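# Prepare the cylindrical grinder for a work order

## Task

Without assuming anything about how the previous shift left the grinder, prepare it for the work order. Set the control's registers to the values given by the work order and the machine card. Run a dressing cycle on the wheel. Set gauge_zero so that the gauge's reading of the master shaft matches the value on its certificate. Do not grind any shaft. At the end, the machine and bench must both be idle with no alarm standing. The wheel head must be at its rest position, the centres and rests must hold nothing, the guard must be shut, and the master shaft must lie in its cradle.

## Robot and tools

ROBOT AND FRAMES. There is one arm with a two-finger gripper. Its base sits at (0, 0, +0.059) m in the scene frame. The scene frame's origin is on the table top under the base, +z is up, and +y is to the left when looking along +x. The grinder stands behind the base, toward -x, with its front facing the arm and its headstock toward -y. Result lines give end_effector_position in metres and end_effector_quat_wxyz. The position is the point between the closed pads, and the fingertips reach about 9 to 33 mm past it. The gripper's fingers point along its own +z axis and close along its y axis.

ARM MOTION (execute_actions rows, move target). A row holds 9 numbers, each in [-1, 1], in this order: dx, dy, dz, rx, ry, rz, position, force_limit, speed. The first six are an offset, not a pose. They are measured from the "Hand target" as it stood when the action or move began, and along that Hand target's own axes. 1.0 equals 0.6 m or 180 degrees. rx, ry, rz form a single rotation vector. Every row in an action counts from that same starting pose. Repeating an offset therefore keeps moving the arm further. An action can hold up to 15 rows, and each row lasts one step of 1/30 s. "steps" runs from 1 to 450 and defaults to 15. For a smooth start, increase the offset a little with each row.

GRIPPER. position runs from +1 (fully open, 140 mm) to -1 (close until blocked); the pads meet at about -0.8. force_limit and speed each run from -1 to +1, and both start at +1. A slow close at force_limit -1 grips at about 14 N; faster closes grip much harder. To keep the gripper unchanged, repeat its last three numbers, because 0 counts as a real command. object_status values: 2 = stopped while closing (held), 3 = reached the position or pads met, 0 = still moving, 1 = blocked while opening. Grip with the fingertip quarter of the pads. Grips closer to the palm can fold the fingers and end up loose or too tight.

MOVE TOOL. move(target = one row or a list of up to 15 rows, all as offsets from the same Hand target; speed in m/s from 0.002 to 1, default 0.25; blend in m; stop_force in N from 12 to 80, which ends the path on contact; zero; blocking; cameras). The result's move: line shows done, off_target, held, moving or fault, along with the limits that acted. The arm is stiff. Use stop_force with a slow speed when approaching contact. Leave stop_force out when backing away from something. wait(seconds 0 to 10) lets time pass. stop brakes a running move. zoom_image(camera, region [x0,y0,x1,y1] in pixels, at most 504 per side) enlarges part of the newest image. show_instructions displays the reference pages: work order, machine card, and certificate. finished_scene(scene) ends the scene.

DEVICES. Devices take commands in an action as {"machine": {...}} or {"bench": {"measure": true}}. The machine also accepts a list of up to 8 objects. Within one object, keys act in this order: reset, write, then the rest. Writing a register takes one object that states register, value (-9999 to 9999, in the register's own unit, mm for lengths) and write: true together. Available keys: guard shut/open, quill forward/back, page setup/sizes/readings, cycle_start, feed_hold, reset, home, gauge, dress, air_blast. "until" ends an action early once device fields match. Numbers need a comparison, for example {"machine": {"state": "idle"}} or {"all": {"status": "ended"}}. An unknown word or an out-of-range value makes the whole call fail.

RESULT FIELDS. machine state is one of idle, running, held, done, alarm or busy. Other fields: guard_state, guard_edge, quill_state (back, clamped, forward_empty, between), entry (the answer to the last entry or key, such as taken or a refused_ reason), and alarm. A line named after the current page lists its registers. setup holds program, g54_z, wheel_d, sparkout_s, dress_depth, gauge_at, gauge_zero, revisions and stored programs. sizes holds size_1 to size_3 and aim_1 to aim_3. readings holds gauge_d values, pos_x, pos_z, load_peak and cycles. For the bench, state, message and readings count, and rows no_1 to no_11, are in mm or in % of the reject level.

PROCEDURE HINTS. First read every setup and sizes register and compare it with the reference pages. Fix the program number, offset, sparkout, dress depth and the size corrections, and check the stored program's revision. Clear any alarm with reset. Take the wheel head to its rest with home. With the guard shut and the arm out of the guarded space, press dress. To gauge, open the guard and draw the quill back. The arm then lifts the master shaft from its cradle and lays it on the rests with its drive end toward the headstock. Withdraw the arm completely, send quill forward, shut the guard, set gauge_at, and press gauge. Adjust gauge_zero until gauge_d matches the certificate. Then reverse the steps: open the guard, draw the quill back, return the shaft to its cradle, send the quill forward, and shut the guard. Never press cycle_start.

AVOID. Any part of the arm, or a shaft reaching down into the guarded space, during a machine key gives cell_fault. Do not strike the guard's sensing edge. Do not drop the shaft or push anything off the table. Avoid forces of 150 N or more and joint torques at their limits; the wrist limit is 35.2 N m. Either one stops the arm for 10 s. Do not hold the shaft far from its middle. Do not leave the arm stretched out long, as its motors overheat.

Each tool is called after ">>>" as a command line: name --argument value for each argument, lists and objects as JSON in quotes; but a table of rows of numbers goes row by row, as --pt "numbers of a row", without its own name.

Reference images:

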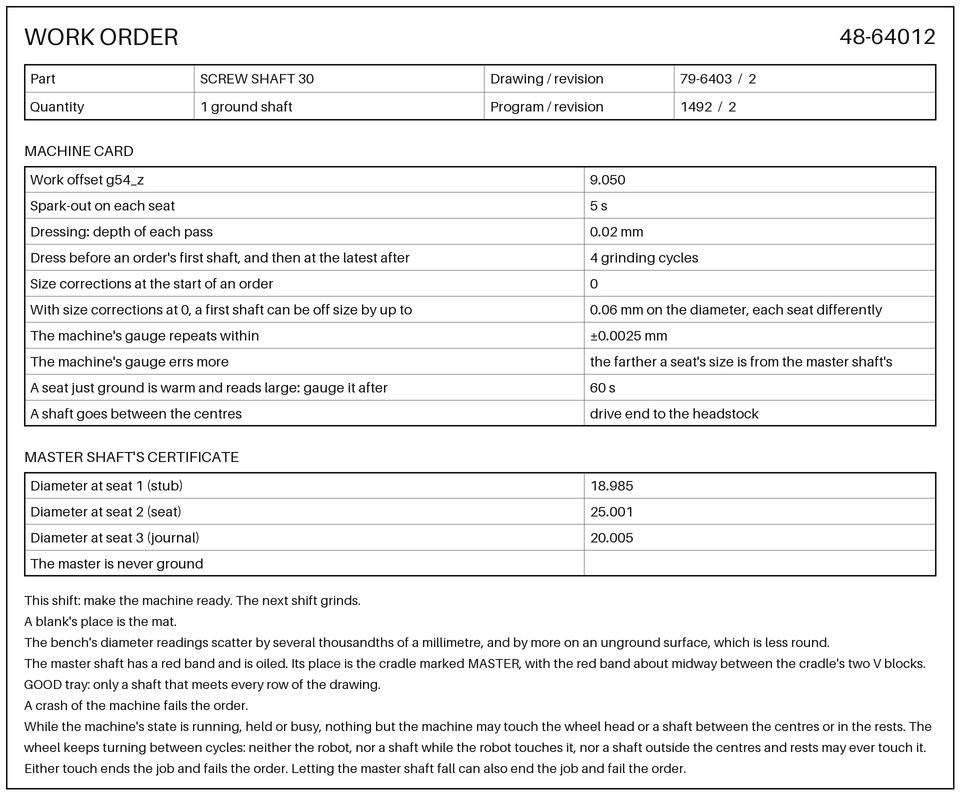

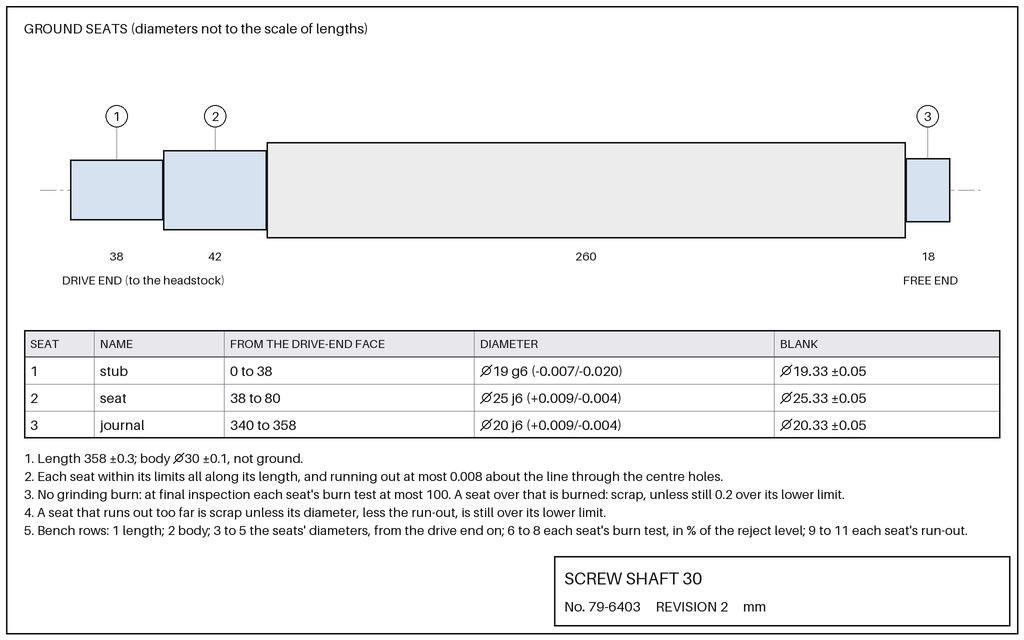

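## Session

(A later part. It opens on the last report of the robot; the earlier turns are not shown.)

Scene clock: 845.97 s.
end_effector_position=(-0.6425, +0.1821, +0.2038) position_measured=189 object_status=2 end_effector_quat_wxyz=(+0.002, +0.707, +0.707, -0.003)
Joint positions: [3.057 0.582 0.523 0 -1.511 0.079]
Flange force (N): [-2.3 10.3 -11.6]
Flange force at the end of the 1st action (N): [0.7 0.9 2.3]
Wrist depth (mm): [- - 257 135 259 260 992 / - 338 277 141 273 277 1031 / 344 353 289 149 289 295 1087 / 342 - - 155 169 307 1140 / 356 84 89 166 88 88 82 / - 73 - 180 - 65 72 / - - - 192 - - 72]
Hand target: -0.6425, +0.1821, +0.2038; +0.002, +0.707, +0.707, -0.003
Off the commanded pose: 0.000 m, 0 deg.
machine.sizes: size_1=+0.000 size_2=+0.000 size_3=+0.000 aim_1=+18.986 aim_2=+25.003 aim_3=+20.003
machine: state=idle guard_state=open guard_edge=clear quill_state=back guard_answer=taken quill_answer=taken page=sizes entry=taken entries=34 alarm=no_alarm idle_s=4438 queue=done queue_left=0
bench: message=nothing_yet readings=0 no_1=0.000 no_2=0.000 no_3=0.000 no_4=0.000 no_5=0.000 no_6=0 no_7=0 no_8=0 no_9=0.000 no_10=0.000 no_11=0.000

>>> move --pt "0 0.0006 -0.0009 0 0 0 -1 1 -1" --pt "0.0267 0.0006 -0.0011 0 0 0 -1 1 -1" --speed '[0.01,0.03]' --cameras '["cam_wrist","cam_centres"]'

>>> zoom_image --camera "cam_centres" --region '[130, 100, 330, 300]'

Scene clock: 860.17 s.
end_effector_position=(-0.6421, +0.1981, +0.2043) position_measured=189 object_status=2 end_effector_quat_wxyz=(+0.002, +0.707, +0.707, -0.003)
Joint positions: [3.033 0.594 0.543 0 -1.519 0.103]
Flange force (N): [-0.1 -1.3 16.0]
Wrist depth (mm): [- - 142 135 146 261 1005 / - - 279 141 273 273 1063 / - - 288 148 288 289 1092 / 348 - - 156 168 310 1156 / 355 84 89 166 88 88 82 / - 72 - 180 - 65 72 / - - - 193 - - 72]
Hand target: -0.6421, +0.1981, +0.2043; +0.002, +0.707, +0.707, -0.003
Off the commanded pose: 0.000 m, 0 deg.
machine.sizes: size_1=+0.000 size_2=+0.000 size_3=+0.000 aim_1=+18.986 aim_2=+25.003 aim_3=+20.003
machine: state=idle guard_state=open guard_edge=clear quill_state=back guard_answer=taken quill_answer=taken page=sizes entry=taken entries=34 alarm=no_alarm idle_s=4452 queue=done queue_left=0
bench: message=nothing_yet readings=0 no_1=0.000 no_2=0.000 no_3=0.000 no_4=0.000 no_5=0.000 no_6=0 no_7=0 no_8=0 no_9=0.000 no_10=0.000 no_11=0.000
move: done
camera_calibration:
cam_wrist: T_world_to_cam=[[0.999648, -0.00876289, 0.0250525, 0.643204], [-0.0167813, -0.939978, 0.340823, 0.114514], [0.0205622, -0.341124, -0.939794, 0.416611], [0, 0, 0, 1]] pos_world=[-0.649622, 0.255392, 0.336386]
Images, in order (width x height): cam_centres 672x504, cam_wrist 672x504.

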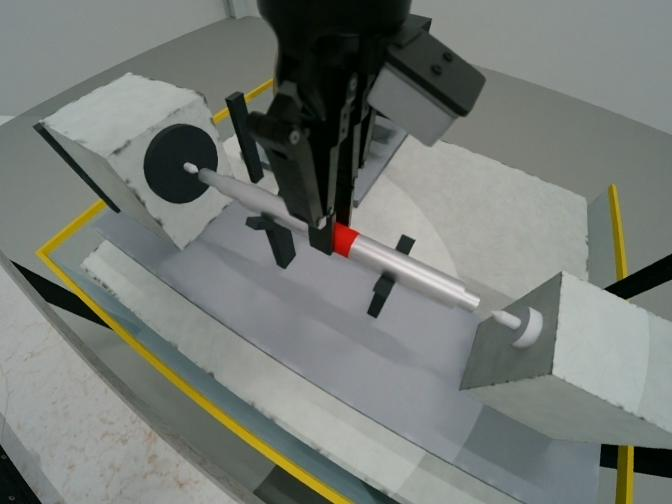

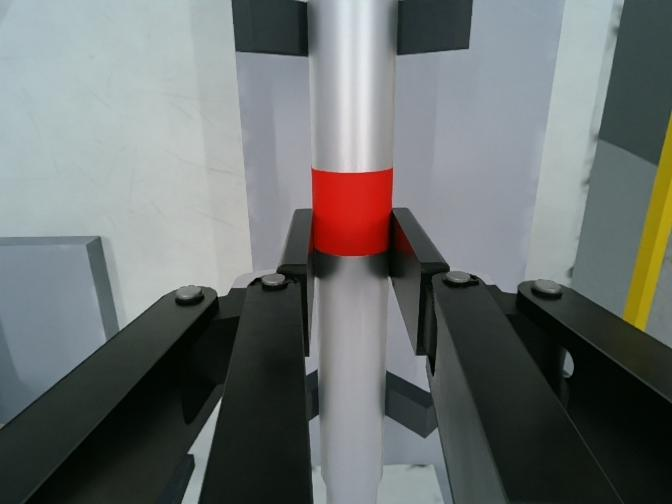

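Scaled by 2.520 from the camera's 672x504 image, which has a finer 960x720 frame.

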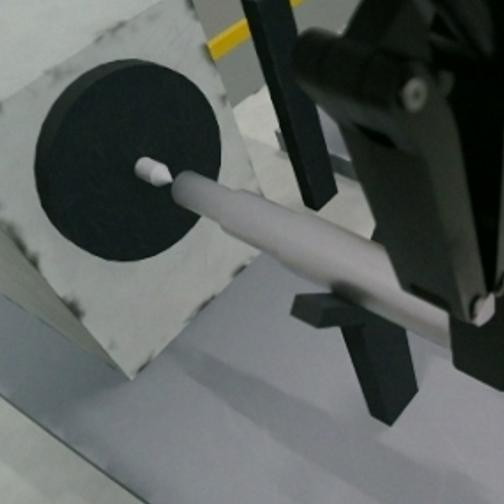

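>>> move --pt "0 0 -0.3595 0 0 0 -1 1 -1" --pt "0.153 0.495 -0.3595 0 0 0.0833 -1 1 -1" --pt "0.375 0.8135 -0.3595 0 0 0.1944 -1 1 -1" --blend '[0.03,0.1,0]' --speed '[0.1,0.2,0.2]' --cameras '["cam_wrist","cam_centres"]'

Scene clock: 879.83 s.
end_effector_position=(-0.1538, +0.4247, +0.4178) position_measured=189 object_status=2 end_effector_quat_wxyz=(+0.003, +0.887, +0.462, -0.002)
Joint positions: [2.208 0.044 0.336 0 -1.862 0.317]
Flange force (N): [1.0 -1.1 17.5]
Wrist depth (mm): [1185 497 - 135 - - - / 1248 - - 141 - - - / - - - 148 - - 562 / 544 578 - 156 135 614 539 / 551 84 89 165 88 88 87 / - 72 - 179 - 65 72 / - - - 192 - - 72]
Hand target: -0.1538, +0.4247, +0.4178; +0.003, +0.887, +0.462, -0.002
Off the commanded pose: 0.000 m, 0 deg.
machine.sizes: size_1=+0.000 size_2=+0.000 size_3=+0.000 aim_1=+18.986 aim_2=+25.003 aim_3=+20.003
machine: state=idle guard_state=open guard_edge=clear quill_state=back guard_answer=taken quill_answer=taken page=sizes entry=taken entries=34 alarm=no_alarm idle_s=4471 queue=done queue_left=0
bench: message=nothing_yet readings=0 no_1=0.000 no_2=0.000 no_3=0.000 no_4=0.000 no_5=0.000 no_6=0 no_7=0 no_8=0 no_9=0.000 no_10=0.000 no_11=0.000
move: done
camera_calibration:
cam_wrist: T_world_to_cam=[[0.813838, -0.580341, 0.0295409, 0.363974], [-0.55415, -0.7598, 0.340031, 0.104203], [-0.174889, -0.2931, -0.93995, 0.634155], [0, 0, 0, 1]] pos_world=[-0.127565, 0.476274, 0.54989]
Images, in order (width x height): cam_centres 672x504, cam_wrist 672x504.

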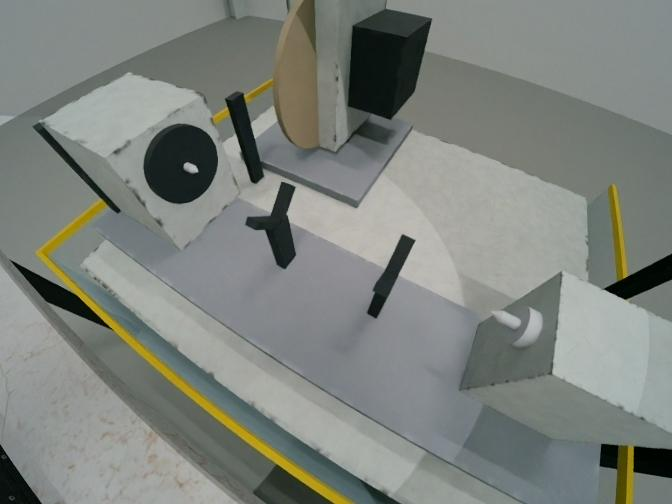

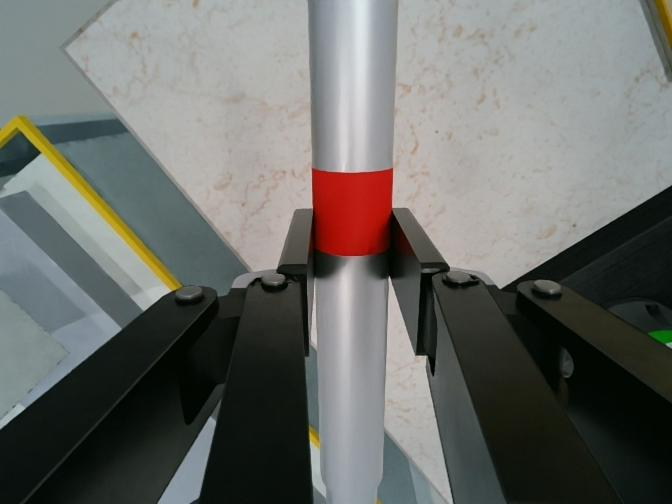

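>>> execute_actions --actions '[{"machine":{"guard":"shut","page":"setup"},"steps":3}]'

>>> move --pt "0.2945 0.4205 0 0 0 0.1111 -1 1 -1" --pt "0.247 0.9338 0 0 0 0.25 -1 1 -1" --blend '[0.1,0]' --speed '[0.2,0.2]'

Scene clock: 895.87 s.
end_effector_position=(-0.1538, +0.4247, +0.4178) position_measured=189 object_status=2 end_effector_quat_wxyz=(+0.003, +0.887, +0.462, -0.002)
Joint positions: [2.208 0.044 0.336 0 -1.862 0.317]
Flange force (N): [1.6 -0.5 18.5]
Wrist depth (mm): [1162 490 - 136 - - 495 / 1203 - - 141 - - - / 471 - 550 148 - - - / 542 - 114 156 134 587 540 / 550 84 89 166 88 88 87 / - 72 - 179 - 65 72 / - - - 192 - - 72]
Hand target: -0.1538, +0.4247, +0.4178; +0.003, +0.887, +0.462, -0.002
Tool commands: gripper/position=-1.0 gripper/force_limit=+1.0 gripper/speed=-1.0
Off the commanded pose: 0.000 m, 0 deg.
machine.setup: program=+1492 g54_z=+9.050 wheel_d=+296.907 sparkout_s=+5.0 dress_depth=+0.020 gauge_at=+3 gauge_zero=-0.099 program_revision=+2 since_dress=+0 stored1_number=+9000 stored1_revision=+1 stored2_number=+6801 stored2_revision=+6 stored3_number=+1492 stored3_revision=+2 stored4_number=+6946 stored4_revision=+3
machine: state=idle guard_state=between guard_edge=clear quill_state=back guard_answer=taken quill_answer=taken page=setup entry=taken entries=34 alarm=no_alarm idle_s=4487 queue=running queue_left=0
bench: message=nothing_yet readings=0 no_1=0.000 no_2=0.000 no_3=0.000 no_4=0.000 no_5=0.000 no_6=0 no_7=0 no_8=0 no_9=0.000 no_10=0.000 no_11=0.000

Scene clock: 899.40 s.
end_effector_position=(+0.3902, +0.2248, +0.4187) position_measured=189 object_status=2 end_effector_quat_wxyz=(+0.004, +0.996, +0.087, -0.001)
Joint positions: [0.805 0.043 0.335 0 -1.862 0.934]
Flange force (N): [1.6 2.7 19.4]
Wrist depth (mm): [492 498 496 135 493 - 504 / 511 511 526 141 518 - 500 / 550 550 551 148 496 553 571 / - 578 566 156 134 - - / - 84 89 165 88 88 77 / - 72 - 179 - 65 72 / - - - 192 - - 70]
Hand target: +0.3902, +0.2248, +0.4187; +0.004, +0.996, +0.087, -0.001
Off the commanded pose: 0.000 m, 0 deg.
machine.setup: program=+1492 g54_z=+9.050 wheel_d=+296.907 sparkout_s=+5.0 dress_depth=+0.020 gauge_at=+3 gauge_zero=-0.099 program_revision=+2 since_dress=+0 stored1_number=+9000 stored1_revision=+1 stored2_number=+6801 stored2_revision=+6 stored3_number=+1492 stored3_revision=+2 stored4_number=+6946 stored4_revision=+3
machine: state=idle guard_state=shut guard_edge=clear quill_state=back guard_answer=taken quill_answer=taken page=setup entry=taken entries=34 alarm=no_alarm idle_s=4490 queue=done queue_left=0
bench: message=nothing_yet readings=0 no_1=0.000 no_2=0.000 no_3=0.000 no_4=0.000 no_5=0.000 no_6=0 no_7=0 no_8=0 no_9=0.000 no_10=0.000 no_11=0.000
move: done

>>> move --pt "-0.0035 0.5075 0 0 0 0.0689 -1 1 -1" --pt "-0.0035 0.5075 0.481 0 0 0.0689 -1 1 -1" --blend '[0.05,0]' --speed '[0.2,0.12]' --cameras '["cam_wrist","cam_low"]'

Scene clock: 912.73 s.
end_effector_position=(+0.4407, -0.0776, +0.1324) position_measured=189 object_status=2 end_effector_quat_wxyz=(+0.004, +1.000, -0.021, +0.000)
Joint positions: [0.113 0.076 -0.316 0 -1.179 1.41]
Flange force (N): [1.9 1.3 18.5]
Wrist depth (mm): [227 238 240 135 183 237 234 / 243 251 249 141 - 252 243 / 254 260 266 149 - 260 265 / 265 - 277 156 134 - 275 / 233 84 89 165 88 88 87 / - 72 - 180 - 65 72 / - - - 193 - - 72]
Hand target: +0.4407, -0.0776, +0.1324; +0.004, +1.000, -0.021, +0.000
Off the commanded pose: 0.000 m, 0 deg.
machine.setup: program=+1492 g54_z=+9.050 wheel_d=+296.907 sparkout_s=+5.0 dress_depth=+0.020 gauge_at=+3 gauge_zero=-0.099 program_revision=+2 since_dress=+0 stored1_number=+9000 stored1_revision=+1 stored2_number=+6801 stored2_revision=+6 stored3_number=+1492 stored3_revision=+2 stored4_number=+6946 stored4_revision=+3
machine: state=idle guard_state=shut guard_edge=clear quill_state=back guard_answer=taken quill_answer=taken page=setup entry=taken entries=34 alarm=no_alarm idle_s=4504 queue=done queue_left=0
bench: message=nothing_yet readings=0 no_1=0.000 no_2=0.000 no_3=0.000 no_4=0.000 no_5=0.000 no_6=0 no_7=0 no_8=0 no_9=0.000 no_10=0.000 no_11=0.000
move: done
camera_calibration:
cam_wrist: T_world_to_cam=[[-0.0506705, -0.998147, 0.0337025, -0.0549457], [-0.940658, 0.0590358, 0.334181, 0.383678], [-0.335551, -0.0147695, -0.941906, 0.41531], [0, 0, 0, 1]] pos_world=[0.497483, -0.0713606, 0.264817]
Images, in order (width x height): cam_low 672x504, cam_wrist 672x504.

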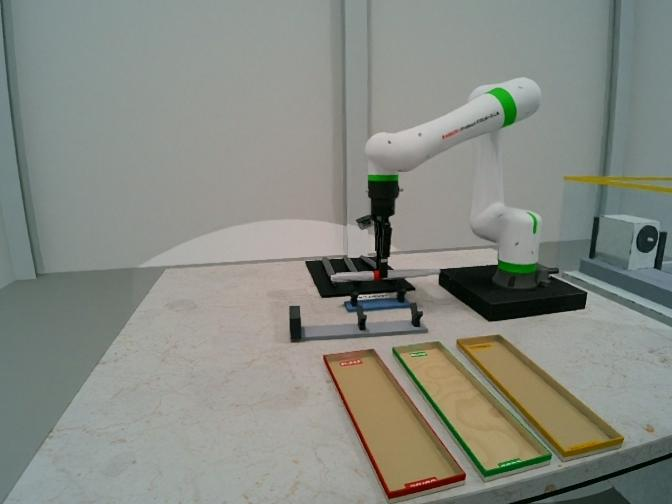

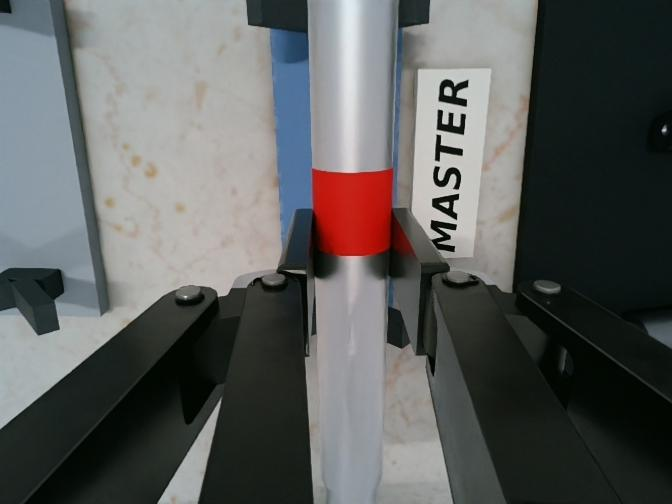

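>>> move --target '[0,-0.0043,0.0667,0,0,0,-1,1,-1]' --speed 0.08

>>> move --target '[0,0,0.025,0,0,0,-1,1,-1]' --speed 0.01 --stop_force 15 --cameras '["cam_wrist","cam_low"]'

Scene clock: 938.40 s.
end_effector_position=(+0.4408, -0.0753, +0.0923) position_measured=189 object_status=2 end_effector_quat_wxyz=(+0.004, +1.000, -0.021, +0.000)
Joint positions: [0.119 0.119 -0.371 0 -1.081 1.404]
Flange force (N): [-0.2 1.0 18.7]
Wrist depth (mm): [202 203 202 135 198 - 198 / 212 212 213 141 206 211 208 / 222 224 223 150 212 220 219 / 232 237 113 156 135 237 232 / 237 84 89 166 88 94 240 / - 72 - 179 - 65 72 / - - - 192 - - 72]
Hand target: +0.4408, -0.0753, +0.0923; +0.004, +1.000, -0.021, +0.000
Off the commanded pose: 0.000 m, 0 deg.
machine.setup: program=+1492 g54_z=+9.050 wheel_d=+296.907 sparkout_s=+5.0 dress_depth=+0.020 gauge_at=+3 gauge_zero=-0.099 program_revision=+2 since_dress=+0 stored1_number=+9000 stored1_revision=+1 stored2_number=+6801 stored2_revision=+6 stored3_number=+1492 stored3_revision=+2 stored4_number=+6946 stored4_revision=+3
machine: state=idle guard_state=shut guard_edge=clear quill_state=back guard_answer=taken quill_answer=taken page=setup entry=taken entries=34 alarm=no_alarm idle_s=4529 queue=done queue_left=0
bench: message=nothing_yet readings=0 no_1=0.000 no_2=0.000 no_3=0.000 no_4=0.000 no_5=0.000 no_6=0 no_7=0 no_8=0 no_9=0.000 no_10=0.000 no_11=0.000
move: done

Scene clock: 939.90 s.
end_effector_position=(+0.4410, -0.0753, +0.0838) position_measured=189 object_status=2 end_effector_quat_wxyz=(+0.004, +1.000, -0.021, +0.000)
Joint positions: [0.119 0.13 -0.382 0 -1.059 1.404]
Flange force (N): [0.7 -16.5 2.1]
Wrist depth (mm): [195 195 194 137 194 199 192 / 202 204 204 142 196 194 200 / - - 214 150 206 - 211 / - 229 - 155 146 228 223 / 230 84 89 165 88 88 87 / - 73 - 180 - 65 72 / - - - 192 - - 72]
Hand target: +0.4409, -0.0753, +0.0838; +0.004, +1.000, -0.021, +0.000 (not the last commanded pose)
Off the commanded pose: 0.006 m, 0 deg.
machine.setup: program=+1492 g54_z=+9.050 wheel_d=+296.907 sparkout_s=+5.0 dress_depth=+0.020 gauge_at=+3 gauge_zero=-0.099 program_revision=+2 since_dress=+0 stored1_number=+9000 stored1_revision=+1 stored2_number=+6801 stored2_revision=+6 stored3_number=+1492 stored3_revision=+2 stored4_number=+6946 stored4_revision=+3
machine: state=idle guard_state=shut guard_edge=clear quill_state=back guard_answer=taken quill_answer=taken page=setup entry=taken entries=34 alarm=no_alarm idle_s=4531 queue=done queue_left=0
bench: message=nothing_yet readings=0 no_1=0.000 no_2=0.000 no_3=0.000 no_4=0.000 no_5=0.000 no_6=0 no_7=0 no_8=0 no_9=0.000 no_10=0.000 no_11=0.000
move: contact
camera_calibration:
cam_wrist: T_world_to_cam=[[-0.0504991, -0.998158, 0.0336094, -0.051067], [-0.940849, 0.0588351, 0.333679, 0.40016], [-0.335042, -0.0147708, -0.942087, 0.369422], [0, 0, 0, 1]] pos_world=[0.497684, -0.0690598, 0.216219]
Images, in order (width x height): cam_low 672x504, cam_wrist 672x504.

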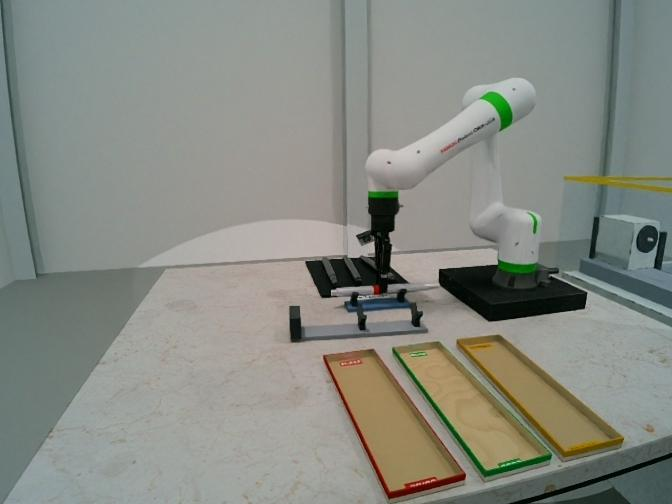

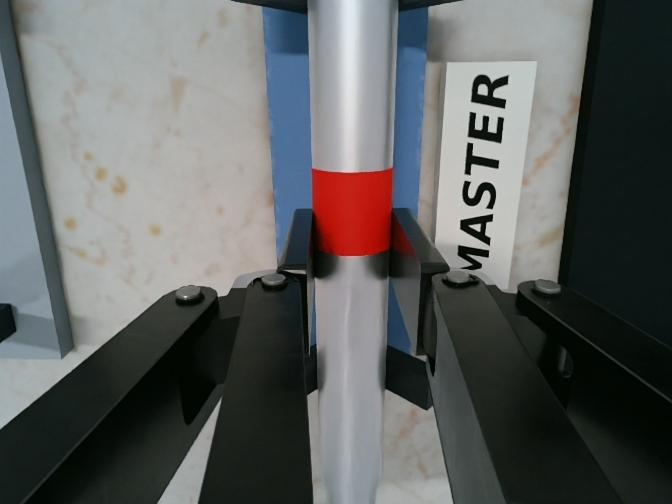

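>>> execute_actions --actions '[{"rows":[[0,-0.0007,-0.0003,0,0,0,-1,1,-1]],"steps":15},{"rows":[[0,0,0,0,0,0,-0.08,1,-1]],"steps":50}]'

>>> move --target '[0,0,-0.3,0,0,0,-0.08,1,-1]' --speed 0.12 --cameras '["cam_wrist","cam_high","cam_machine"]'

Scene clock: 950.40 s.
end_effector_position=(+0.4409, -0.0749, +0.0840) position_measured=139 object_status=3 end_effector_quat_wxyz=(+0.004, +1.000, -0.021, +0.000)
Joint positions: [0.12 0.13 -0.382 0 -1.059 1.403]
Flange force (N): [0.9 1.2 2.5]
Flange force at the end of the 1st action (N): [-0.4 -3.4 15.4]
Wrist depth (mm): [195 - 194 137 194 198 192 / 205 211 204 143 195 - 201 / 215 217 217 151 201 215 211 / 223 - 147 159 164 225 223 / - 90 108 170 200 94 92 / - 77 - 182 194 - 78 / - - - 192 - - -]
Hand target: +0.4410, -0.0749, +0.0840; +0.004, +1.000, -0.021, +0.000
Off the commanded pose: 0.000 m, 0 deg.
machine.setup: program=+1492 g54_z=+9.050 wheel_d=+296.907 sparkout_s=+5.0 dress_depth=+0.020 gauge_at=+3 gauge_zero=-0.099 program_revision=+2 since_dress=+0 stored1_number=+9000 stored1_revision=+1 stored2_number=+6801 stored2_revision=+6 stored3_number=+1492 stored3_revision=+2 stored4_number=+6946 stored4_revision=+3
machine: state=idle guard_state=shut guard_edge=clear quill_state=back guard_answer=taken quill_answer=taken page=setup entry=taken entries=34 alarm=no_alarm idle_s=4541 queue=done queue_left=0
bench: message=nothing_yet readings=0 no_1=0.000 no_2=0.000 no_3=0.000 no_4=0.000 no_5=0.000 no_6=0 no_7=0 no_8=0 no_9=0.000 no_10=0.000 no_11=0.000

Scene clock: 952.30 s.
end_effector_position=(+0.4411, -0.0736, +0.2641) position_measured=139 object_status=3 end_effector_quat_wxyz=(+0.004, +1.000, -0.021, +0.000)
Joint positions: [0.12 -0.002 -0.081 0 -1.492 1.403]
Flange force (N): [2.9 1.4 0.2]
Wrist depth (mm): [322 350 - 305 359 354 356 / - 367 - 360 368 370 357 / - 384 - 347 385 397 398 / - 365 132 354 144 406 408 / - 90 96 381 129 94 92 / - 77 - 488 480 - 78 / - - 441 439 - - -]
Hand target: +0.4411, -0.0735, +0.2640; +0.004, +1.000, -0.021, +0.000
Off the commanded pose: 0.000 m, 0 deg.
machine.setup: program=+1492 g54_z=+9.050 wheel_d=+296.907 sparkout_s=+5.0 dress_depth=+0.020 gauge_at=+3 gauge_zero=-0.099 program_revision=+2 since_dress=+0 stored1_number=+9000 stored1_revision=+1 stored2_number=+6801 stored2_revision=+6 stored3_number=+1492 stored3_revision=+2 stored4_number=+6946 stored4_revision=+3
machine: state=idle guard_state=shut guard_edge=clear quill_state=back guard_answer=taken quill_answer=taken page=setup entry=taken entries=34 alarm=no_alarm idle_s=4543 queue=done queue_left=0
bench: message=nothing_yet readings=0 no_1=0.000 no_2=0.000 no_3=0.000 no_4=0.000 no_5=0.000 no_6=0 no_7=0 no_8=0 no_9=0.000 no_10=0.000 no_11=0.000
move: done
camera_calibration:
cam_wrist: T_world_to_cam=[[-0.0506315, -0.998143, 0.0338551, -0.0554612], [-0.940905, 0.0590392, 0.333486, 0.340016], [-0.334866, -0.0149695, -0.942147, 0.539229], [0, 0, 0, 1]] pos_world=[0.497684, -0.0673605, 0.39652]
Images, in order (width x height): cam_high 672x504, cam_machine 672x504, cam_wrist 672x504.

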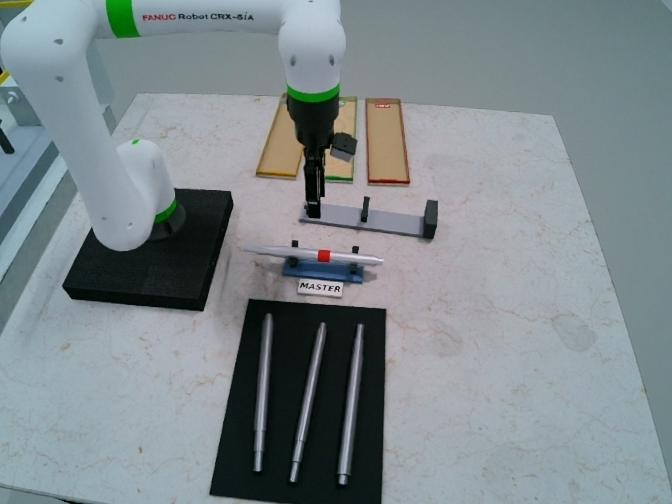

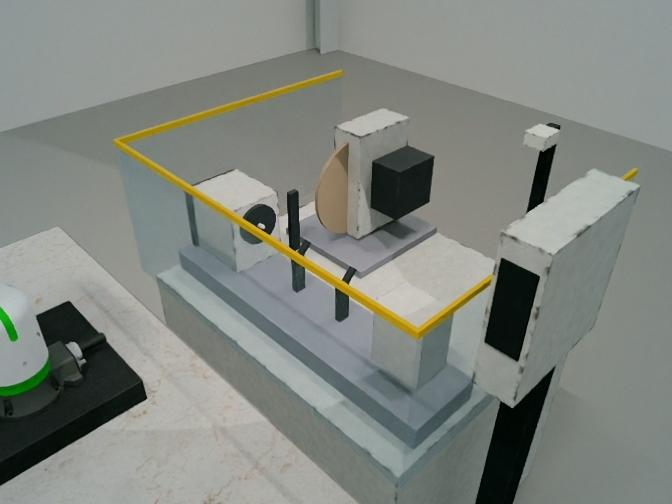

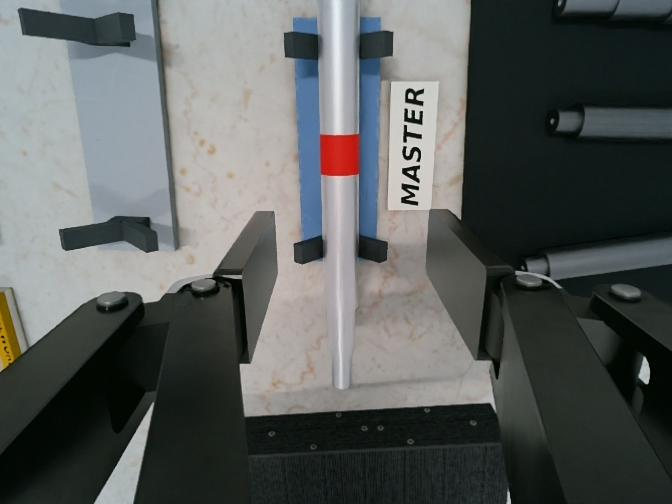

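>>> finished_scene --scene 1

The scene is finished: the task was done.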